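# Seat the held gear onto its shaft, meshed

## Task

The left hand starts with a gear held a little above the end of a shaft. Lower the gear onto that shaft until it sits fully at the bottom, level and perpendicular to the shaft, with its teeth engaged with both neighbouring gears. Forcing or wedging the gear too hard counts as a failure.

## Robot and tools

Robot: two six-joint arms. left_arm has a five-finger left hand, and that hand is gripping the gear. right_arm has a right hand, which is its mirror image. Base positions in the scene frame: left_arm at (-0.004, +0.336, +0.001) m and right_arm at (-0.013, -0.400, +0.001) m, each turned only slightly about z. A post stands behind the arms. Cameras: cam_high, cam_low, cam_left_wrist and cam_right_wrist, each 672x504 pixels. The two wrist cameras are fisheye.

Frames. The scene frame has its origin at table height, centred between the arms. +z is up, +x points out over the table, and left_arm is on the +y side. Positions, quaternions (wxyz) and velocities in results use this frame. The hand point sits 0.05 m in front of the palm and 0.15 m out from the wrist flange. Its +z runs along the straight fingers and its +y points out of the palm. +x runs across the palm: for the right hand it points away from the thumb, and for the left hand it points toward the thumb. Pose offsets are measured along the axes of that arm's own Hand target, not the scene axes. Printed positions can be off by a few centimetres.

Row layout, used by both execute_actions and move: 28 numbers, each in [-1, 1], and always all 28 even when only one arm moves. Order: left dx, dy, dz, rx, ry, rz; left thumb_turn, thumb_bend, index, middle, ring, little; left force_limit, speed; then the same 14 numbers for the right arm. The six pose numbers are an offset from the arm's Hand target as it stood when the call started. They are not a pose. A value of 1.0 means 0.6 m or 180 degrees, so 0.01 is 6 mm. rx, ry, rz together form one rotation vector. Zeros on an arm's six pose numbers ask nothing new of it. For the finger numbers, -1 is open or straight and +1 is closed. thumb_turn +1 puts the thumb in front of the palm. force_limit runs from about 0 N at -1 to 10 N at +1 (15 N for the thumb motors). Finger speed is full at +0.48 and above. For a gentle grip, close at speed -0.94 or lower. The hand numbers are never a 'no change' signal. To keep the gear held, repeat the left hand's last eight numbers exactly, not its readings. If no row has been run yet, send hand_measured plus hand_force_limit and hand_speed.

execute_actions(actions, cameras): actions is a list of actions. Each action is up to 15 rows, one row per 1/30 s, and a short action keeps its last row until step 15. Every row in an action is an offset from that action's start pose, not from the previous row. Repeating the same offset in a new action moves the arm further. An empty list returns all camera images. cameras takes a list of names, ["all"] or [].

move(target, speed, blend, stop_force, zero, blocking, cameras): moves each hand point in a straight line to an offset from its Hand target. target is one 28-number row, or a list of up to 15 rows, all counted from the same Hand targets. speed is in m/s, from 0.002 to 3.6, default 0.25. blend is the corner rounding in metres. stop_force (3 to 120 N) ends an arm's path when the wrist sensor feels that much push against the motion. The arm then backs off to where it was just before the push and holds there. zero (default true) re-zeroes the sensor before the move. blocking=false returns early but cannot be combined with stop_force. Paths do not avoid obstacles, and all paths are capped at 10 s. The result adds a move: line, such as done, off_target, moving, held or fault. limits=paced means the commanded pose was clipped, and limits=held means a check held steps back. done only means the arm reached its target, not that anything was touched.

wait(seconds) lets time pass, 0 to 3600 s. stop brakes a running move. zoom_image(camera, region=[x0,y0,x1,y1]) enlarges part of the latest image, at most 504 pixels on a side. show_instructions shows the reference pages. zero_wrist_force(arm) subtracts the current wrist reading. finished_scene ends the scene and cannot be undone.

Results: end_effector_position and quat, velocities (left out when joints are within noise), and Hand target, which is where the next offsets count from. The hand often stops short of its target. A later execute_actions call re-requests it, or you can send the remaining gap as an offset. The hand lines show hand_measured, hand_stopped_by (moving, target, force, stalled, fault) and hand_load_n. A load falling to about 0 means the grip was lost. Wrist force and torque are given in the end-effector axes, with a third line for the peak since the last reading. Joint torques are noisy and offset.

Motion limits: the commanded orientation is clipped to 32 degrees from the measured one per step. Joints turn at most 2.22 rad/s, and motion lags the commands by about 0.09 to 0.22 s. The arms are stiff, so a target set even slightly past a firm contact can cause a fault. A force of roughly 150 N on any part, a contact torque at a joint's limit (wrist joints about 12 to 14 N m, and the gear's weight counts), or joint tracking errors stop the arm for 10 s. Avoid swinging the wrist close to the first joint's axis. Motors that hold a load or push toward an unreachable pose heat up, and the arm locks for 30 to 60 s at 85 C.

For this job: look with cameras and zoom to line the gear's bore up with the shaft. Lower slowly, at a few mm/s, with a small stop_force, and turn the gear a little if its teeth clash with the neighbouring gears. Keep the gear held until it is seated, then open the fingers and lift clear. Avoid dropping the gear, letting go of it while it moves, hard pushes, bumping the arms together, and anything falling off the table.

Each tool is called after "Request:" by a JSON object that holds its "method" and its "body", one argument or row to a line.

Reference images:

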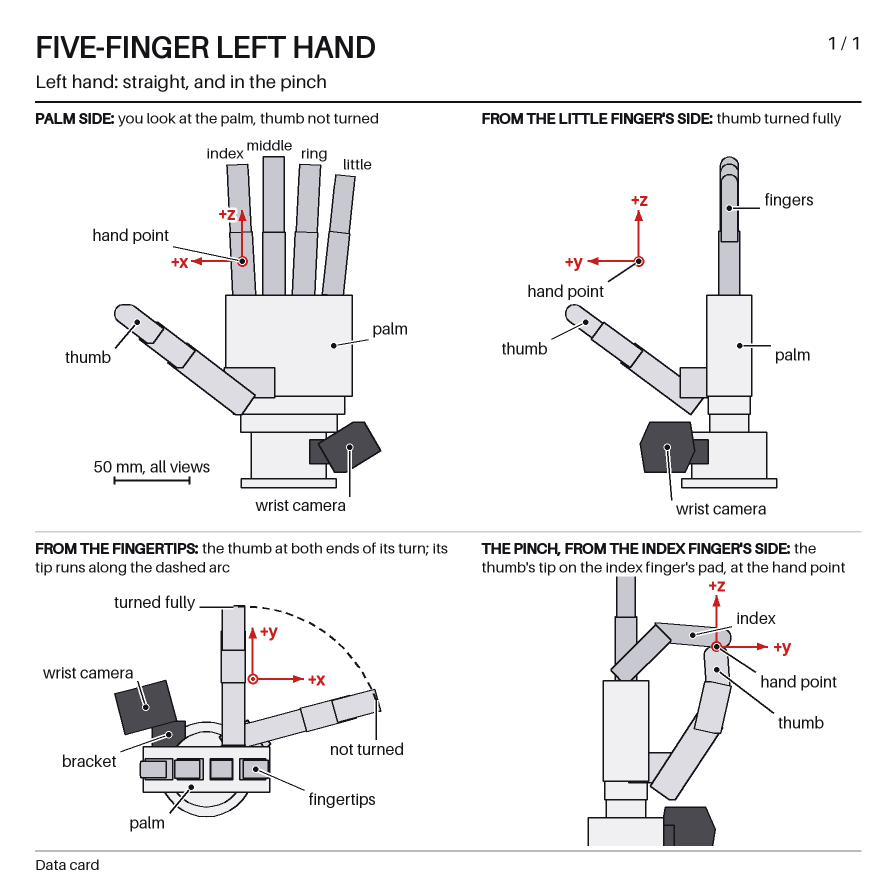

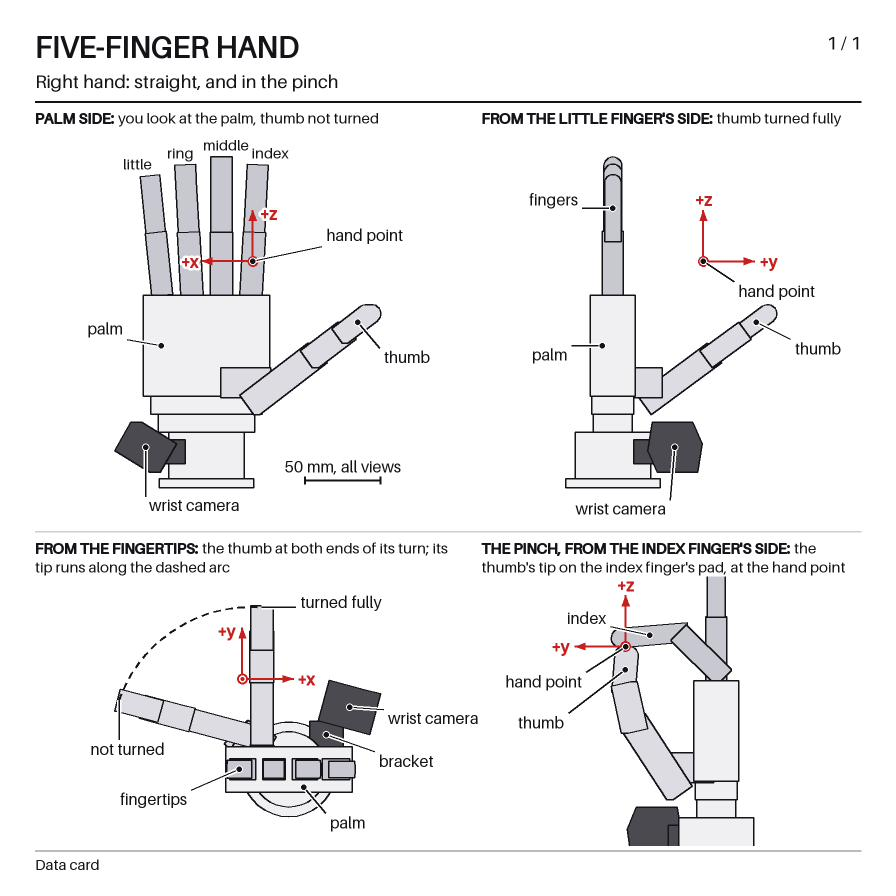

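## Session

Request:
{"method": "execute_actions", "body": {
  "actions": []
}}

Scene clock: 0.00 s.
left_arm: end_effector_position=(+0.4179, +0.1493, +0.1676) hand_measured=(+0.922, -0.032, -0.002, -0.002, +1.000, +1.000) hand_load_n=(+0.0, +2.0, +10.0, +11.5, +0.0, +0.0) hand_stopped_by=(target, target, force, force, target, target) hand_force_limit=1.00 hand_speed=-0.90 end_effector_quat_wxyz=(-0.579, +0.793, -0.144, +0.123) | right_arm: end_effector_position=(+0.2555, -0.2729, +0.2100) hand_measured=(-1.000, -1.000, -1.000, -1.000, -1.000, -1.000) hand_load_n=(+0.0, +0.0, +0.0, +0.0, +0.0, +0.0) hand_stopped_by=(target, target, target, target, target, target) hand_force_limit=0.00 hand_speed=-0.80 end_effector_quat_wxyz=(+0.000, -0.008, +1.000, +0.000)
Joint positions: left_arm=[2.558 -1.731 -2.027 -1.569 -3.515 -2.249] | right_arm=[-0.316 -1.723 2.042 1.252 1.571 -1.887]
Joint velocities: within noise
Joint torques (N m): no reading
Wrist force (N): no reading
Wrist torque (N m): no reading
Wrist force, peak (N): no reading
Hand target: left_arm +0.4179, +0.1493, +0.1676; -0.579, +0.793, -0.144, +0.123 | right_arm +0.2555, -0.2729, +0.2100; +0.000, -0.008, +1.000, +0.000

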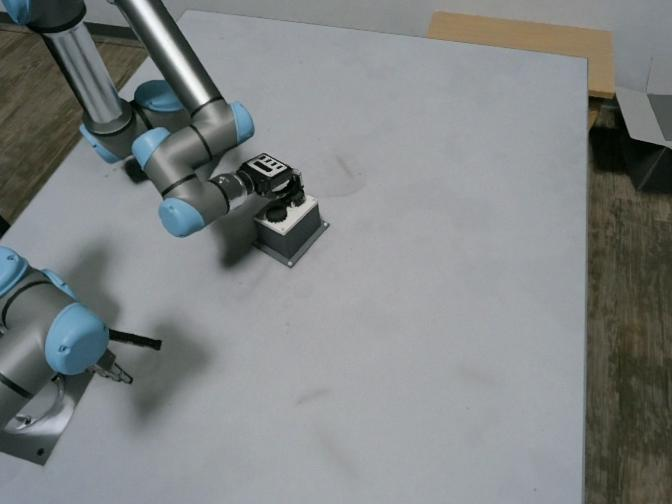

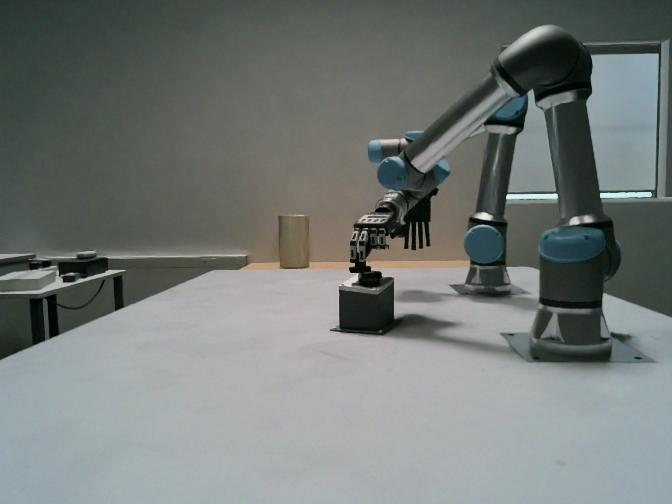

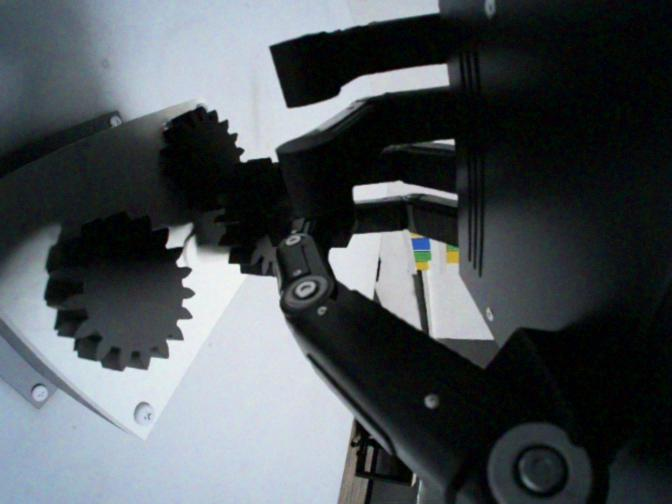

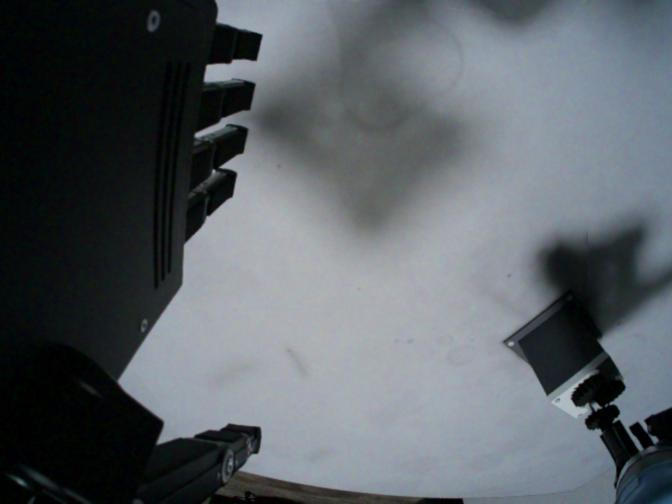

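Request:
{"method": "zoom_image", "body": {
  "camera": "cam_left_wrist",
  "region": [0, 60, 420, 460]
}}

Request:
{"method": "zoom_image", "body": {
  "camera": "cam_high",
  "region": [220, 130, 360, 280]
}}

Request:
{"method": "zoom_image", "body": {
  "camera": "cam_low",
  "region": [320, 190, 440, 350]
}}

Request:
{"method": "zoom_image", "body": {
  "camera": "cam_right_wrist",
  "region": [480, 280, 672, 504]
}}

Scaled by 1.200 from the camera's image (finer frame: 960x720).

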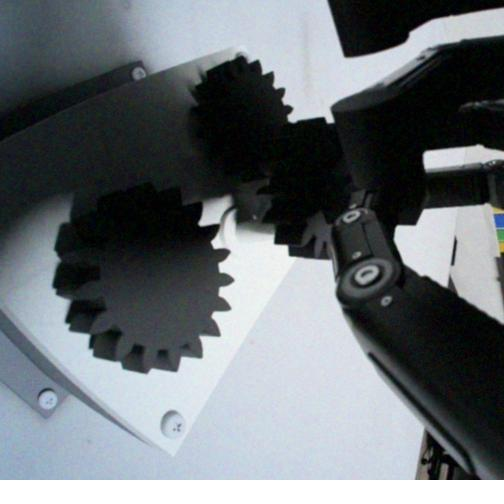

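Scaled by 3.360 from the camera's image (finer frame: 960x720).

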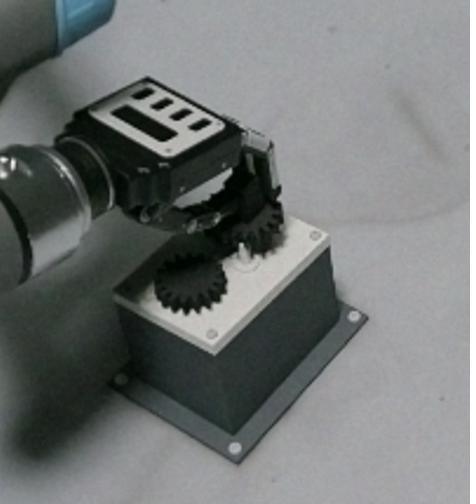

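Scaled by 3.150 from the camera's image (finer frame: 960x720).

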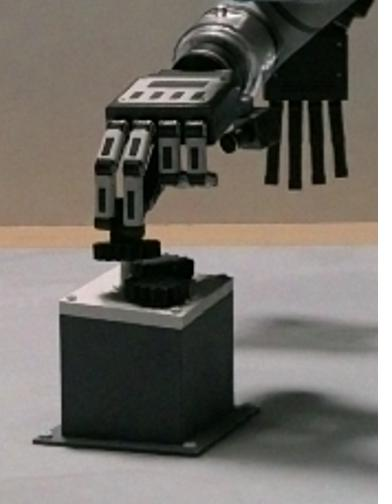

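Scaled by 2.250 from the camera's image (finer frame: 960x720).

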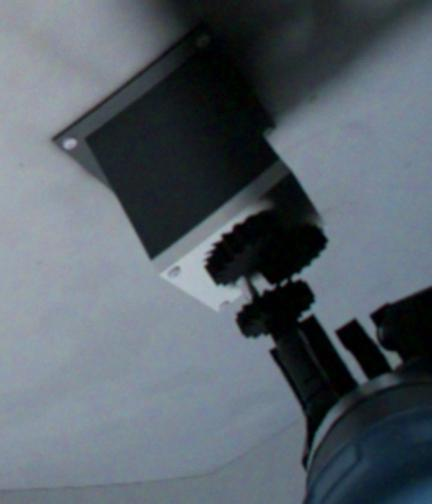

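Request:
{"method": "zoom_image", "body": {
  "camera": "cam_left_wrist",
  "region": [140, 90, 380, 300]
}}

Request:
{"method": "zoom_image", "body": {
  "camera": "cam_high",
  "region": [260, 170, 320, 230]
}}

Request:
{"method": "zoom_image", "body": {
  "camera": "cam_low",
  "region": [335, 250, 405, 310]
}}

Request:
{"method": "zoom_image", "body": {
  "camera": "cam_right_wrist",
  "region": [550, 360, 650, 450]
}}

Scaled by 2.100 from the camera's image (finer frame: 960x720).

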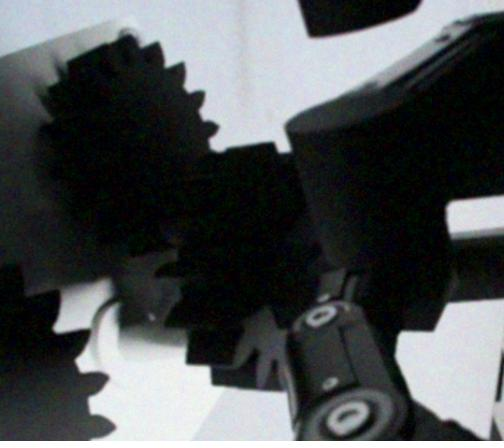

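Scaled by 8.400 from the camera's image (finer frame: 960x720).

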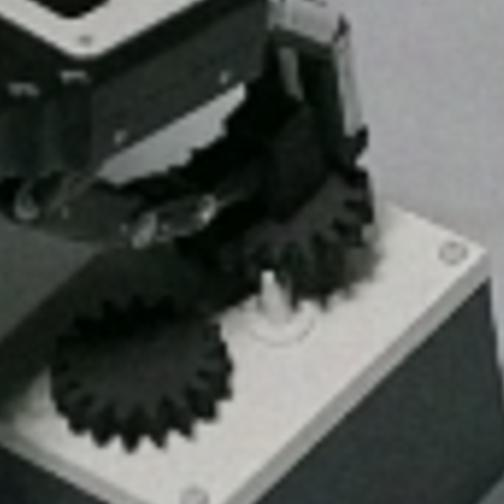

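Scaled by 7.200 from the camera's image (finer frame: 960x720).

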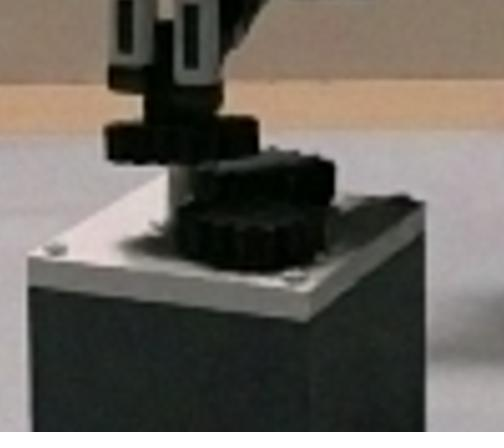

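Scaled by 5.040 from the camera's image (finer frame: 960x720).

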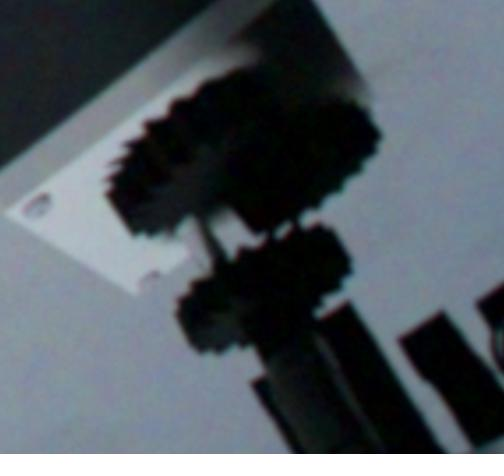

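Request:
{"method": "move", "body": {
  "target": [
    [0,0,0,0,0,0,0.922,-0.032,-0.002,-0.002,1,1,1,-0.9,-0.492,0.03,-0.067,-0.2145,0.0713,-0.1957,-1,-1,-1,-1,-1,-1,0,-0.8]
  ],
  "speed": 0.25,
  "cameras": ["all"]
}}

Scene clock: 123.70 s.
left_arm: end_effector_position=(+0.4179, +0.1493, +0.1676) hand_measured=(+0.922, -0.032, -0.002, -0.002, +1.000, +1.000) hand_load_n=(+0.0, +2.5, +10.0, +11.5, +0.0, +0.5) hand_stopped_by=(target, target, force, force, target, target) hand_force_limit=1.00 hand_speed=-0.90 end_effector_quat_wxyz=(-0.579, +0.793, -0.144, +0.123) | right_arm: end_effector_position=(+0.5503, -0.2499, +0.2502) hand_measured=(-1.000, -1.000, -1.000, -1.000, -1.000, -1.000) hand_load_n=(+0.0, +0.0, +0.0, +0.0, +0.0, +0.0) hand_stopped_by=(target, target, target, target, target, target) hand_force_limit=0.00 hand_speed=-0.80 end_effector_quat_wxyz=(-0.111, -0.304, +0.889, +0.324)
Joint positions: left_arm=[2.558 -1.731 -2.027 -1.569 -3.515 -2.249] | right_arm=[-0.268 -0.611 0.762 2.005 1.165 -2.604]
Joint torques (N m): left_arm=[0.47 28.51 20.49 3.18 1.74 -0.31] | right_arm=[-8.11 -48.51 -25.72 5.17 -1.68 -1.62]
Wrist force (N): left_arm=[-0.2 0.1 -0.1] | right_arm=[-0.1 1.0 1.4]
Wrist torque (N m): left_arm=[0.03 0.03 -0.02] | right_arm=[0.11 0.02 -0.06]
Wrist force, peak (N): left_arm=[-0.6 0.3 -0.2] | right_arm=[-1.5 -0.3 1.2]
Hand target: left_arm +0.4179, +0.1493, +0.1676; -0.579, +0.793, -0.144, +0.123 | right_arm +0.5503, -0.2500, +0.2502; -0.111, -0.304, +0.889, +0.324
Off the commanded pose: left_arm 0.000 m, 0 deg | right_arm 0.000 m, 0 deg.
move: done

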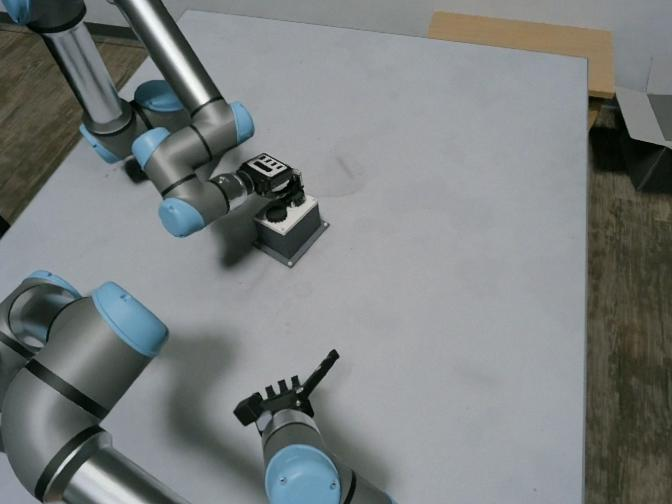

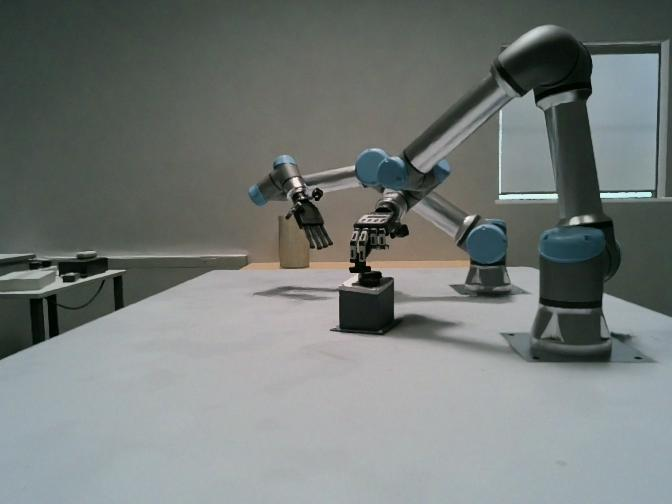

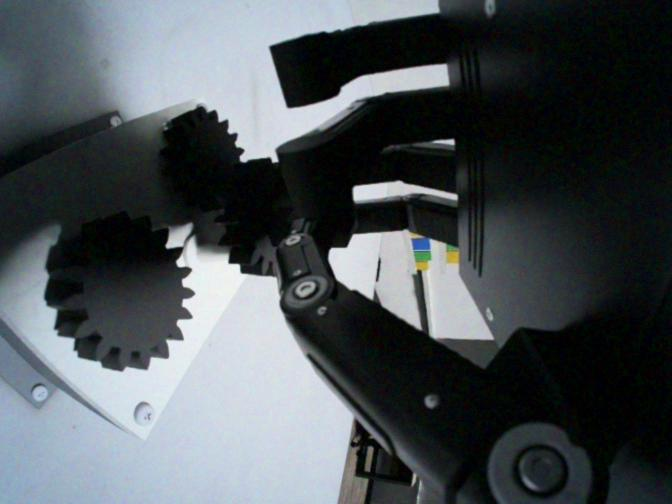

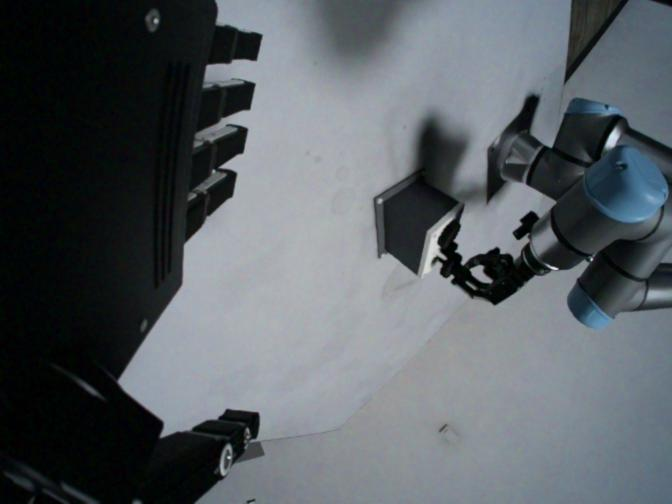

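Request:
{"method": "move", "body": {
  "target": [
    [0,0,0,0,0,0,0.922,-0.032,-0.002,-0.002,1,1,1,-0.9,-0.2586,0.196,0.3168,0,0,0,-1,-1,-1,-1,-1,-1,0,-0.8]
  ],
  "speed": 0.2,
  "cameras": ["cam_high","cam_right_wrist"]
}}

Scene clock: 129.57 s.
left_arm: end_effector_position=(+0.4179, +0.1493, +0.1676) hand_measured=(+0.922, -0.032, -0.002, -0.002, +1.000, +1.000) hand_load_n=(+0.0, +2.0, +10.0, +11.5, +0.0, +0.0) hand_stopped_by=(target, target, force, force, target, target) hand_force_limit=1.00 hand_speed=-0.90 end_effector_quat_wxyz=(-0.579, +0.793, -0.144, +0.123) | right_arm: end_effector_position=(+0.5432, +0.0128, +0.1803) hand_measured=(-1.000, -1.000, -1.000, -1.000, -1.000, -1.000) hand_load_n=(+0.0, +0.0, +0.0, +0.0, +0.0, +0.0) hand_stopped_by=(target, target, target, target, target, target) hand_force_limit=0.00 hand_speed=-0.80 end_effector_quat_wxyz=(-0.111, -0.304, +0.889, +0.324)
Joint positions: left_arm=[2.558 -1.731 -2.027 -1.569 -3.515 -2.249] | right_arm=[0.127 -0.428 0.541 1.85 0.977 -2.207]
Joint torques (N m): left_arm=[0.01 30.47 20.8 3.77 2.39 -0.51] | right_arm=[7.56 -54.9 -25.1 0.32 -1.19 1.62]
Wrist force (N): left_arm=[-0.2 0.0 0.2] | right_arm=[0.2 1.2 1.0]
Wrist torque (N m): left_arm=[0.00 0.04 -0.01] | right_arm=[0.15 0.00 -0.11]
Wrist force, peak (N): left_arm=[-0.6 0.1 -0.1] | right_arm=[-0.9 2.0 2.2]
Hand target: left_arm +0.4179, +0.1493, +0.1676; -0.579, +0.793, -0.144, +0.123 | right_arm +0.5432, +0.0129, +0.1802; -0.111, -0.304, +0.889, +0.324
Off the commanded pose: left_arm 0.000 m, 0 deg | right_arm 0.000 m, 0 deg.
move: done

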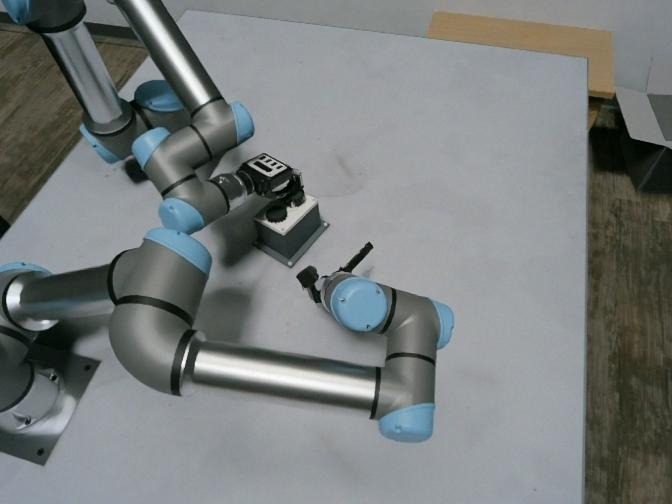

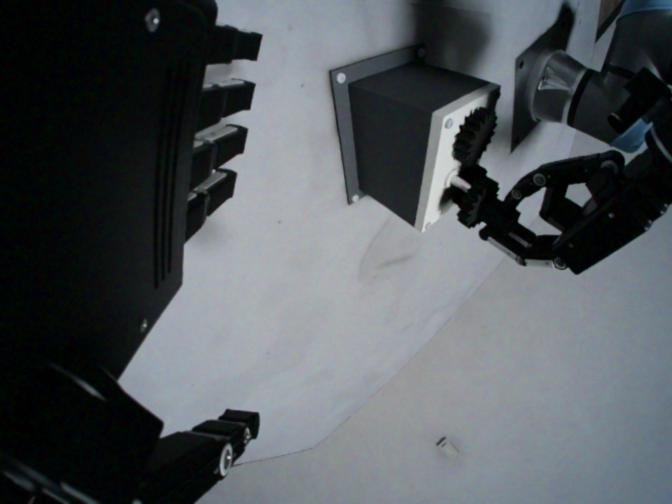

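Request:
{"method": "zoom_image", "body": {
  "camera": "cam_right_wrist",
  "region": [400, 90, 560, 270]
}}

Scaled by 2.800 from the camera's image (finer frame: 960x720).

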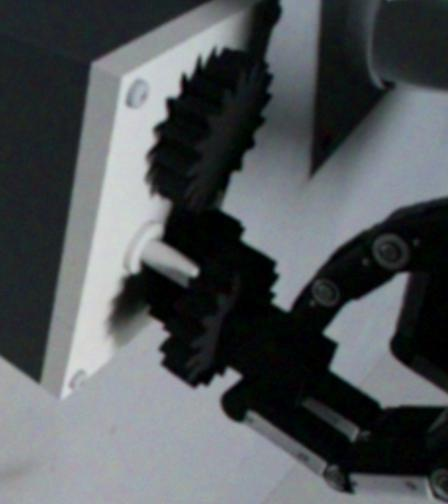

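Request:
{"method": "move", "body": {
  "target": [
    [0,0,0,0,0,0,0.922,-0.032,-0.002,-0.002,1,1,1,-0.9,-0.0862,0.0653,0.1056,0,0,0,-1,-1,-1,-1,-1,-1,0,-0.8]
  ],
  "speed": 0.12,
  "cameras": ["cam_high","cam_low","cam_right_wrist"]
}}

Request:
{"method": "zoom_image", "body": {
  "camera": "cam_right_wrist",
  "region": [400, 60, 620, 260]
}}

Scene clock: 137.37 s.
left_arm: end_effector_position=(+0.4179, +0.1493, +0.1676) hand_measured=(+0.922, -0.032, -0.002, -0.002, +1.000, +1.000) hand_load_n=(+0.0, +2.0, +10.0, +11.5, +0.0, +0.0) hand_stopped_by=(target, target, force, force, target, target) hand_force_limit=1.00 hand_speed=-0.90 end_effector_quat_wxyz=(-0.579, +0.793, -0.144, +0.123) | right_arm: end_effector_position=(+0.5408, +0.0706, +0.1648) hand_measured=(-1.000, -1.000, -1.000, -1.000, -1.000, -1.000) hand_load_n=(+0.0, -0.5, +0.0, +0.0, +0.0, +0.0) hand_stopped_by=(target, target, target, target, target, target) hand_force_limit=0.00 hand_speed=-0.80 end_effector_quat_wxyz=(-0.110, -0.303, +0.889, +0.324) end_effector_velocity=(+0.000, +0.001, +0.000) end_effector_angular_velocity=(+0.000, +0.000, -0.002)
Joint positions: left_arm=[2.558 -1.731 -2.027 -1.569 -3.515 -2.249] | right_arm=[0.209 -0.308 0.327 1.888 0.946 -2.112]
Joint velocities: left_arm=[within noise] | right_arm=[0.001 0.003 -0.006 0 -0.001 0.004]
Joint torques (N m): left_arm=[-0.57 29.99 21.47 4.4 2.62 -0.63] | right_arm=[5.76 -54.29 -23.42 0.78 -1.63 1.3]
Wrist force (N): left_arm=[-0.1 0.1 0.1] | right_arm=[0.0 0.8 1.1]
Wrist torque (N m): left_arm=[0.01 0.02 -0.01] | right_arm=[0.08 0.03 -0.15]
Wrist force, peak (N): left_arm=[-0.4 0.3 0.4] | right_arm=[-1.4 1.9 2.4]
Hand target: left_arm +0.4179, +0.1493, +0.1676; -0.579, +0.793, -0.144, +0.123 | right_arm +0.5408, +0.0706, +0.1647; -0.110, -0.303, +0.889, +0.324 (not the last commanded pose)
Off the commanded pose: left_arm 0.000 m, 0 deg | right_arm 0.031 m, 0 deg.
move: held (right_arm; a check stopped the path); limits=held
pose unreachable (right arm): on one or more control steps of this call, first in action 0 (counted from 0), this arm could not follow its commanded pose, so it was not sent that pose on those steps. It may still have moved: this result reports where it is.
cause: moving toward the commanded pose would bring a part of the arm too close to another arm (a part of this arm just beyond joint 2 (shoulder lift) and a part of the left arm just beyond its joint 5 (wrist 2), at the place that arm is still heading or pushing toward).

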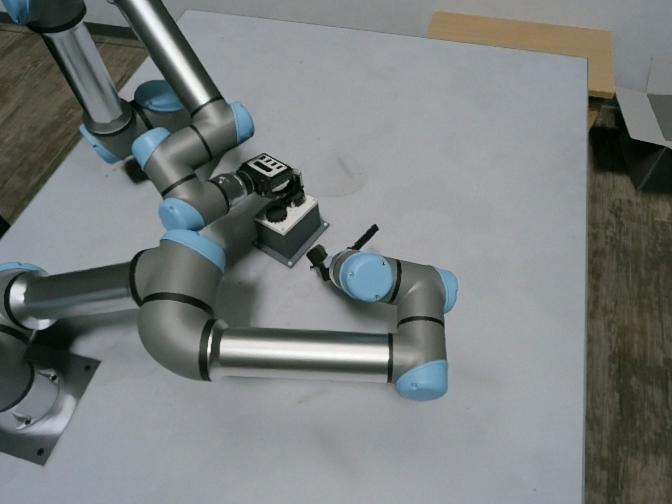

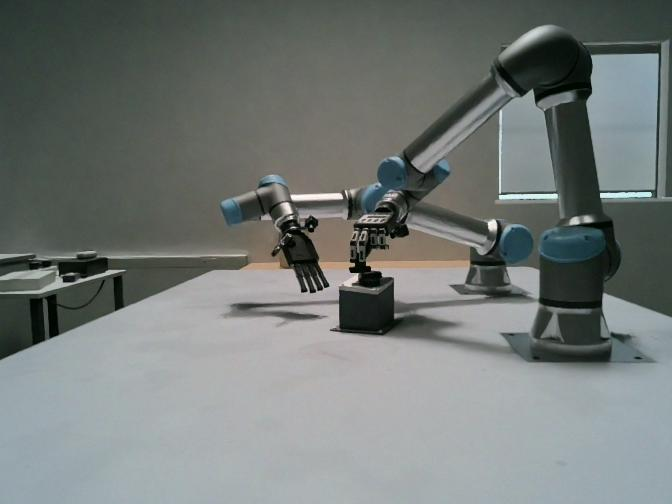

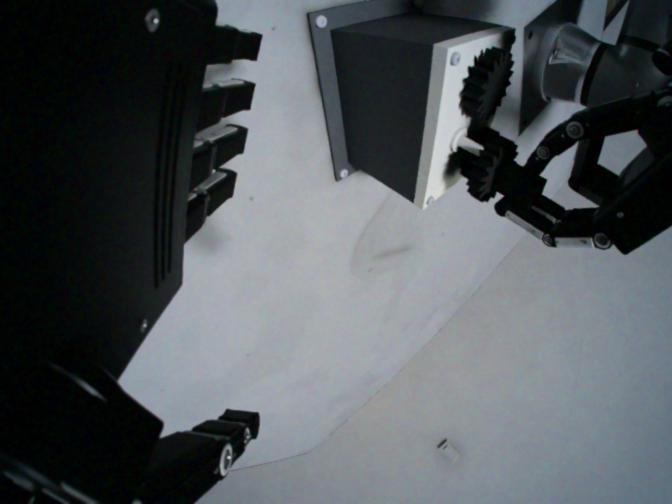

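Scaled by 2.291 from the camera's image (finer frame: 960x720).

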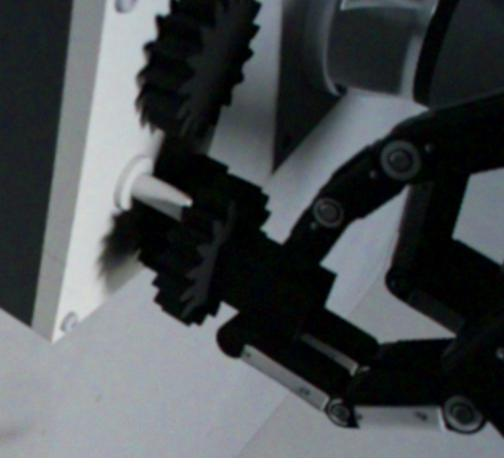

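Request:
{"method": "move", "body": {
  "target": [
    [0,0,0,0,0,0,0.922,-0.032,-0.002,-0.002,1,1,1,-0.9,0.0557,-0.0435,-0.0705,0,0,0,-1,-1,-1,-1,-1,-1,0,-0.8]
  ],
  "speed": 0.15
}}

Request:
{"method": "move", "body": {
  "target": [
    [0.0004,-0.0127,-0.004,0,0,0,0.922,-0.032,-0.002,-0.002,1,1,1,-0.9,0,0,0,0,0,0,-1,-1,-1,-1,-1,-1,0,-0.8],
    [0.0041,-0.0098,-0.0128,0,0,0,0.922,-0.032,-0.002,-0.002,1,1,1,-0.9,0,0,0,0,0,0,-1,-1,-1,-1,-1,-1,0,-0.8]
  ],
  "speed": 0.03,
  "cameras": ["all"]
}}

Request:
{"method": "zoom_image", "body": {
  "camera": "cam_right_wrist",
  "region": [400, 100, 560, 260]
}}

Request:
{"method": "zoom_image", "body": {
  "camera": "cam_high",
  "region": [260, 170, 320, 230]
}}

Request:
{"method": "zoom_image", "body": {
  "camera": "cam_low",
  "region": [335, 250, 405, 310]
}}

Request:
{"method": "zoom_image", "body": {
  "camera": "cam_left_wrist",
  "region": [20, 60, 380, 400]
}}

Scene clock: 168.50 s.
left_arm: end_effector_position=(+0.4179, +0.1493, +0.1676) hand_measured=(+0.922, -0.032, -0.002, -0.002, +1.000, +1.000) hand_load_n=(+0.0, +2.0, +10.0, +11.5, +0.0, +0.0) hand_stopped_by=(target, target, force, force, target, target) hand_force_limit=1.00 hand_speed=-0.90 end_effector_quat_wxyz=(-0.579, +0.793, -0.144, +0.123) | right_arm: end_effector_position=(+0.5431, +0.0129, +0.1803) hand_measured=(-1.000, -1.000, -1.000, -1.000, -1.000, -1.000) hand_load_n=(+0.0, +0.0, +0.0, +0.0, +0.0, +0.0) hand_stopped_by=(target, target, target, target, target, target) hand_force_limit=0.00 hand_speed=-0.80 end_effector_quat_wxyz=(-0.110, -0.303, +0.889, +0.324)
Joint positions: left_arm=[2.558 -1.731 -2.027 -1.569 -3.515 -2.249] | right_arm=[0.126 -0.43 0.546 1.845 0.975 -2.206]
Joint torques (N m): left_arm=[-1.24 30.72 21.73 4.37 3.04 -0.62] | right_arm=[-6.15 -63.47 -12.48 4.86 -1.85 -1.63]
Wrist force (N): left_arm=[-0.4 -0.2 0.1] | right_arm=[-0.3 0.7 0.7]
Wrist torque (N m): left_arm=[-0.02 0.06 -0.01] | right_arm=[0.09 0.08 -0.09]
Wrist force, peak (N): left_arm=[-0.5 0.3 -0.2] | right_arm=[-0.9 2.0 2.3]
Hand target: left_arm +0.4179, +0.1493, +0.1676; -0.579, +0.793, -0.144, +0.123 | right_arm +0.5431, +0.0128, +0.1803; -0.110, -0.303, +0.889, +0.324
Off the commanded pose: left_arm 0.000 m, 0 deg | right_arm 0.000 m, 0 deg.
move: done

Scene clock: 169.47 s.
left_arm: end_effector_position=(+0.4178, +0.1433, +0.1755) hand_measured=(+0.922, -0.032, -0.002, -0.002, +1.000, +1.000) hand_load_n=(+0.0, +2.5, +10.5, +11.5, +0.0, +0.0) hand_stopped_by=(target, target, force, force, target, target) hand_force_limit=1.00 hand_speed=-0.90 end_effector_quat_wxyz=(-0.579, +0.793, -0.144, +0.123) | right_arm: end_effector_position=(+0.5431, +0.0128, +0.1803) hand_measured=(-1.000, -1.000, -1.000, -1.000, -1.000, -1.000) hand_load_n=(+0.0, -0.5, +0.0, +0.0, +0.0, +0.0) hand_stopped_by=(target, target, target, target, target, target) hand_force_limit=0.00 hand_speed=-0.80 end_effector_quat_wxyz=(-0.110, -0.303, +0.889, +0.324)
Joint positions: left_arm=[2.547 -1.73 -1.999 -1.62 -3.521 -2.272] | right_arm=[0.126 -0.43 0.546 1.846 0.975 -2.206]
Joint torques (N m): left_arm=[7.99 33.32 9.33 4.77 3.37 0.7] | right_arm=[-8.07 -63.64 -10.78 4.7 -0.78 -1.51]
Wrist force (N): left_arm=[-0.1 0.3 0.0] | right_arm=[-0.1 1.2 0.9]
Wrist torque (N m): left_arm=[0.05 0.05 0.06] | right_arm=[0.17 0.05 -0.05]
Wrist force, peak (N): left_arm=[-0.4 0.5 0.0] | right_arm=[-0.2 1.3 1.1]
Hand target: left_arm +0.4179, +0.1433, +0.1756; -0.579, +0.793, -0.144, +0.123 | right_arm +0.5431, +0.0128, +0.1803; -0.110, -0.303, +0.889, +0.324
Off the commanded pose: left_arm 0.000 m, 0 deg | right_arm 0.000 m, 0 deg.
move: done

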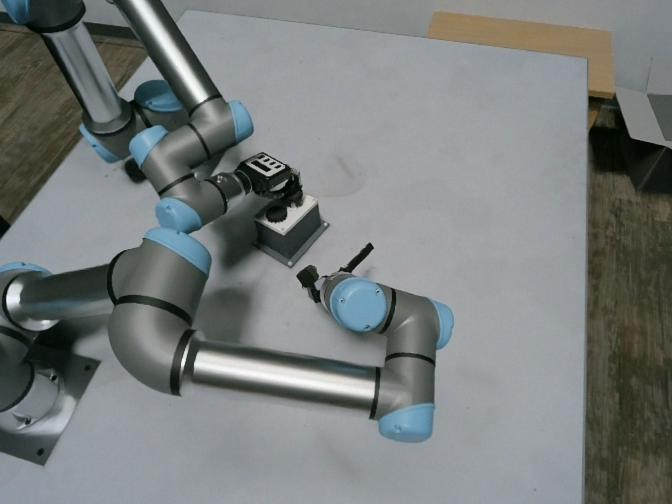

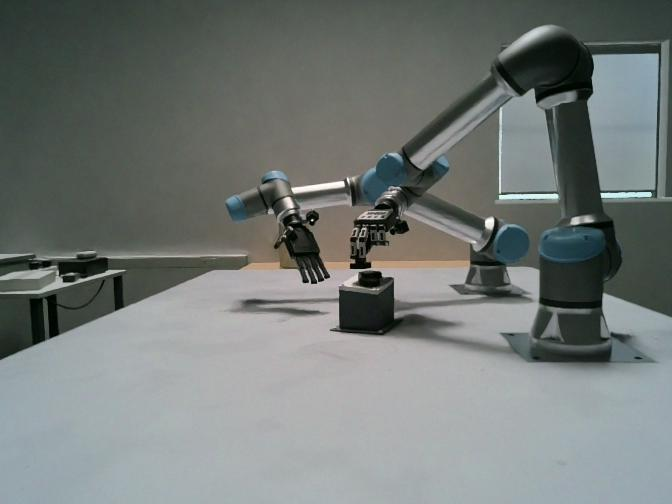

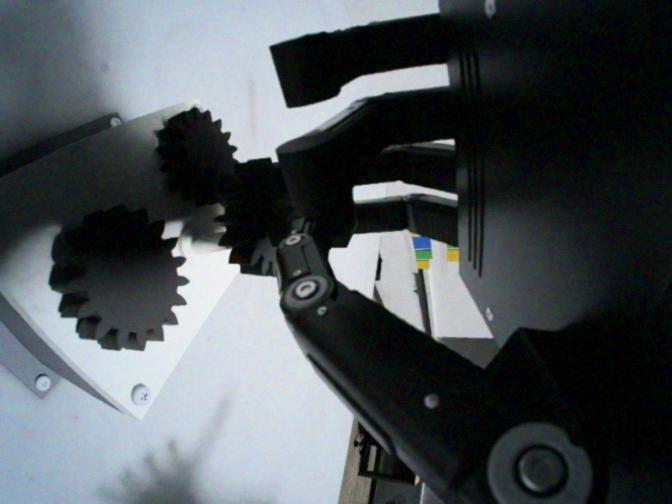

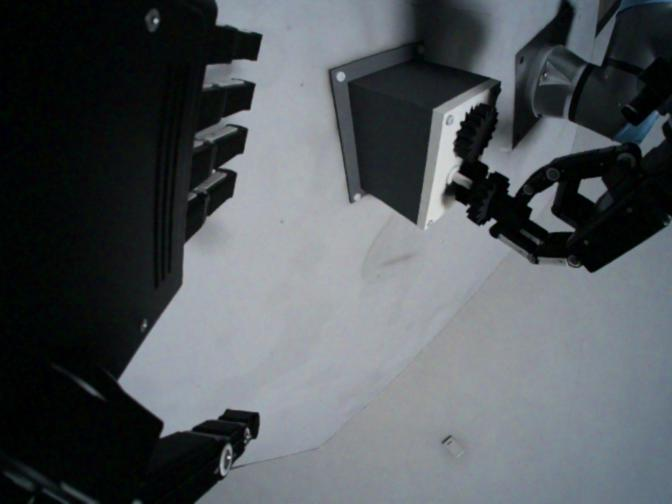

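Scaled by 3.150 from the camera's image (finer frame: 960x720).

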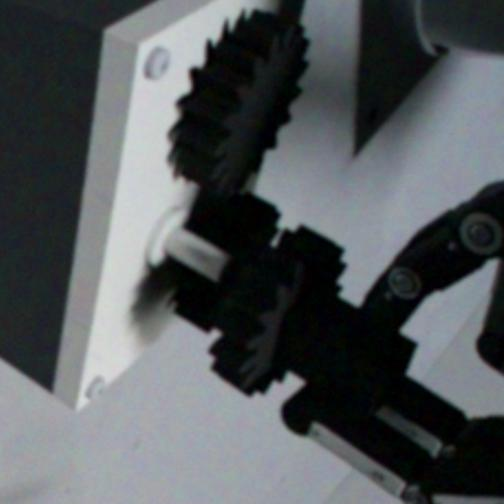

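Scaled by 8.400 from the camera's image (finer frame: 960x720).

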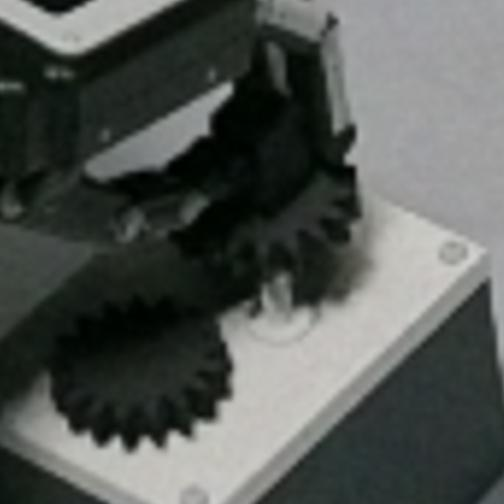

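Scaled by 7.200 from the camera's image (finer frame: 960x720).

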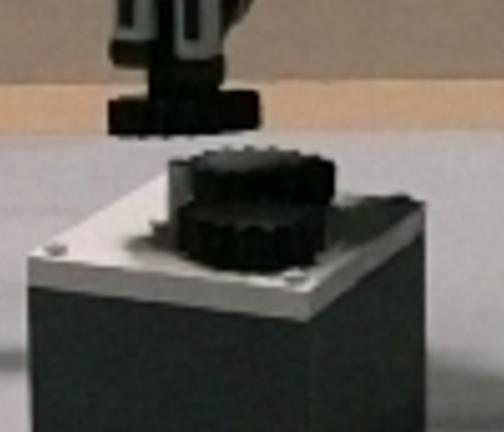

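Scaled by 1.400 from the camera's image (finer frame: 960x720).

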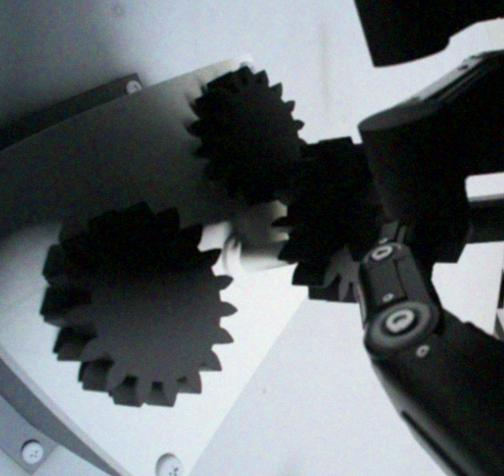

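Request:
{"method": "zoom_image", "body": {
  "camera": "cam_right_wrist",
  "region": [440, 150, 520, 230]
}}

Request:
{"method": "zoom_image", "body": {
  "camera": "cam_left_wrist",
  "region": [150, 140, 310, 300]
}}

Request:
{"method": "zoom_image", "body": {
  "camera": "cam_low",
  "region": [345, 255, 385, 295]
}}

Scaled by 6.300 from the camera's image (finer frame: 960x720).

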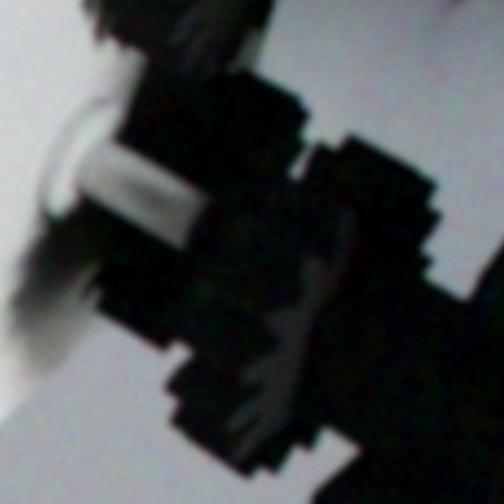

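Scaled by 3.150 from the camera's image (finer frame: 960x720).

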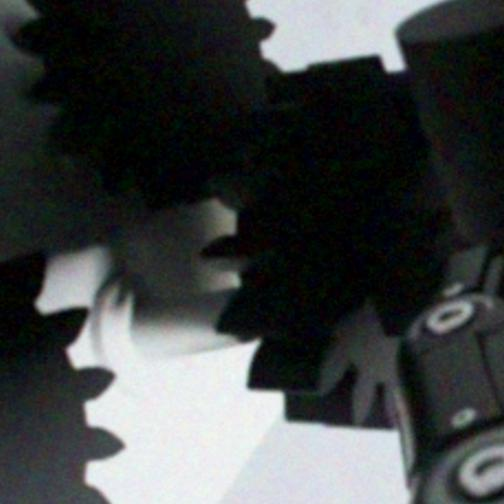

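Scaled by 12.600 from the camera's image (finer frame: 960x720).

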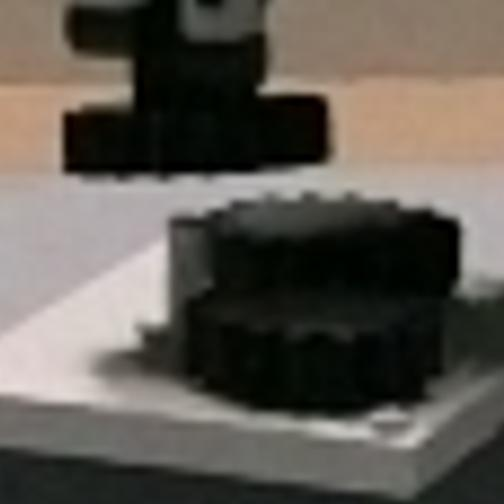

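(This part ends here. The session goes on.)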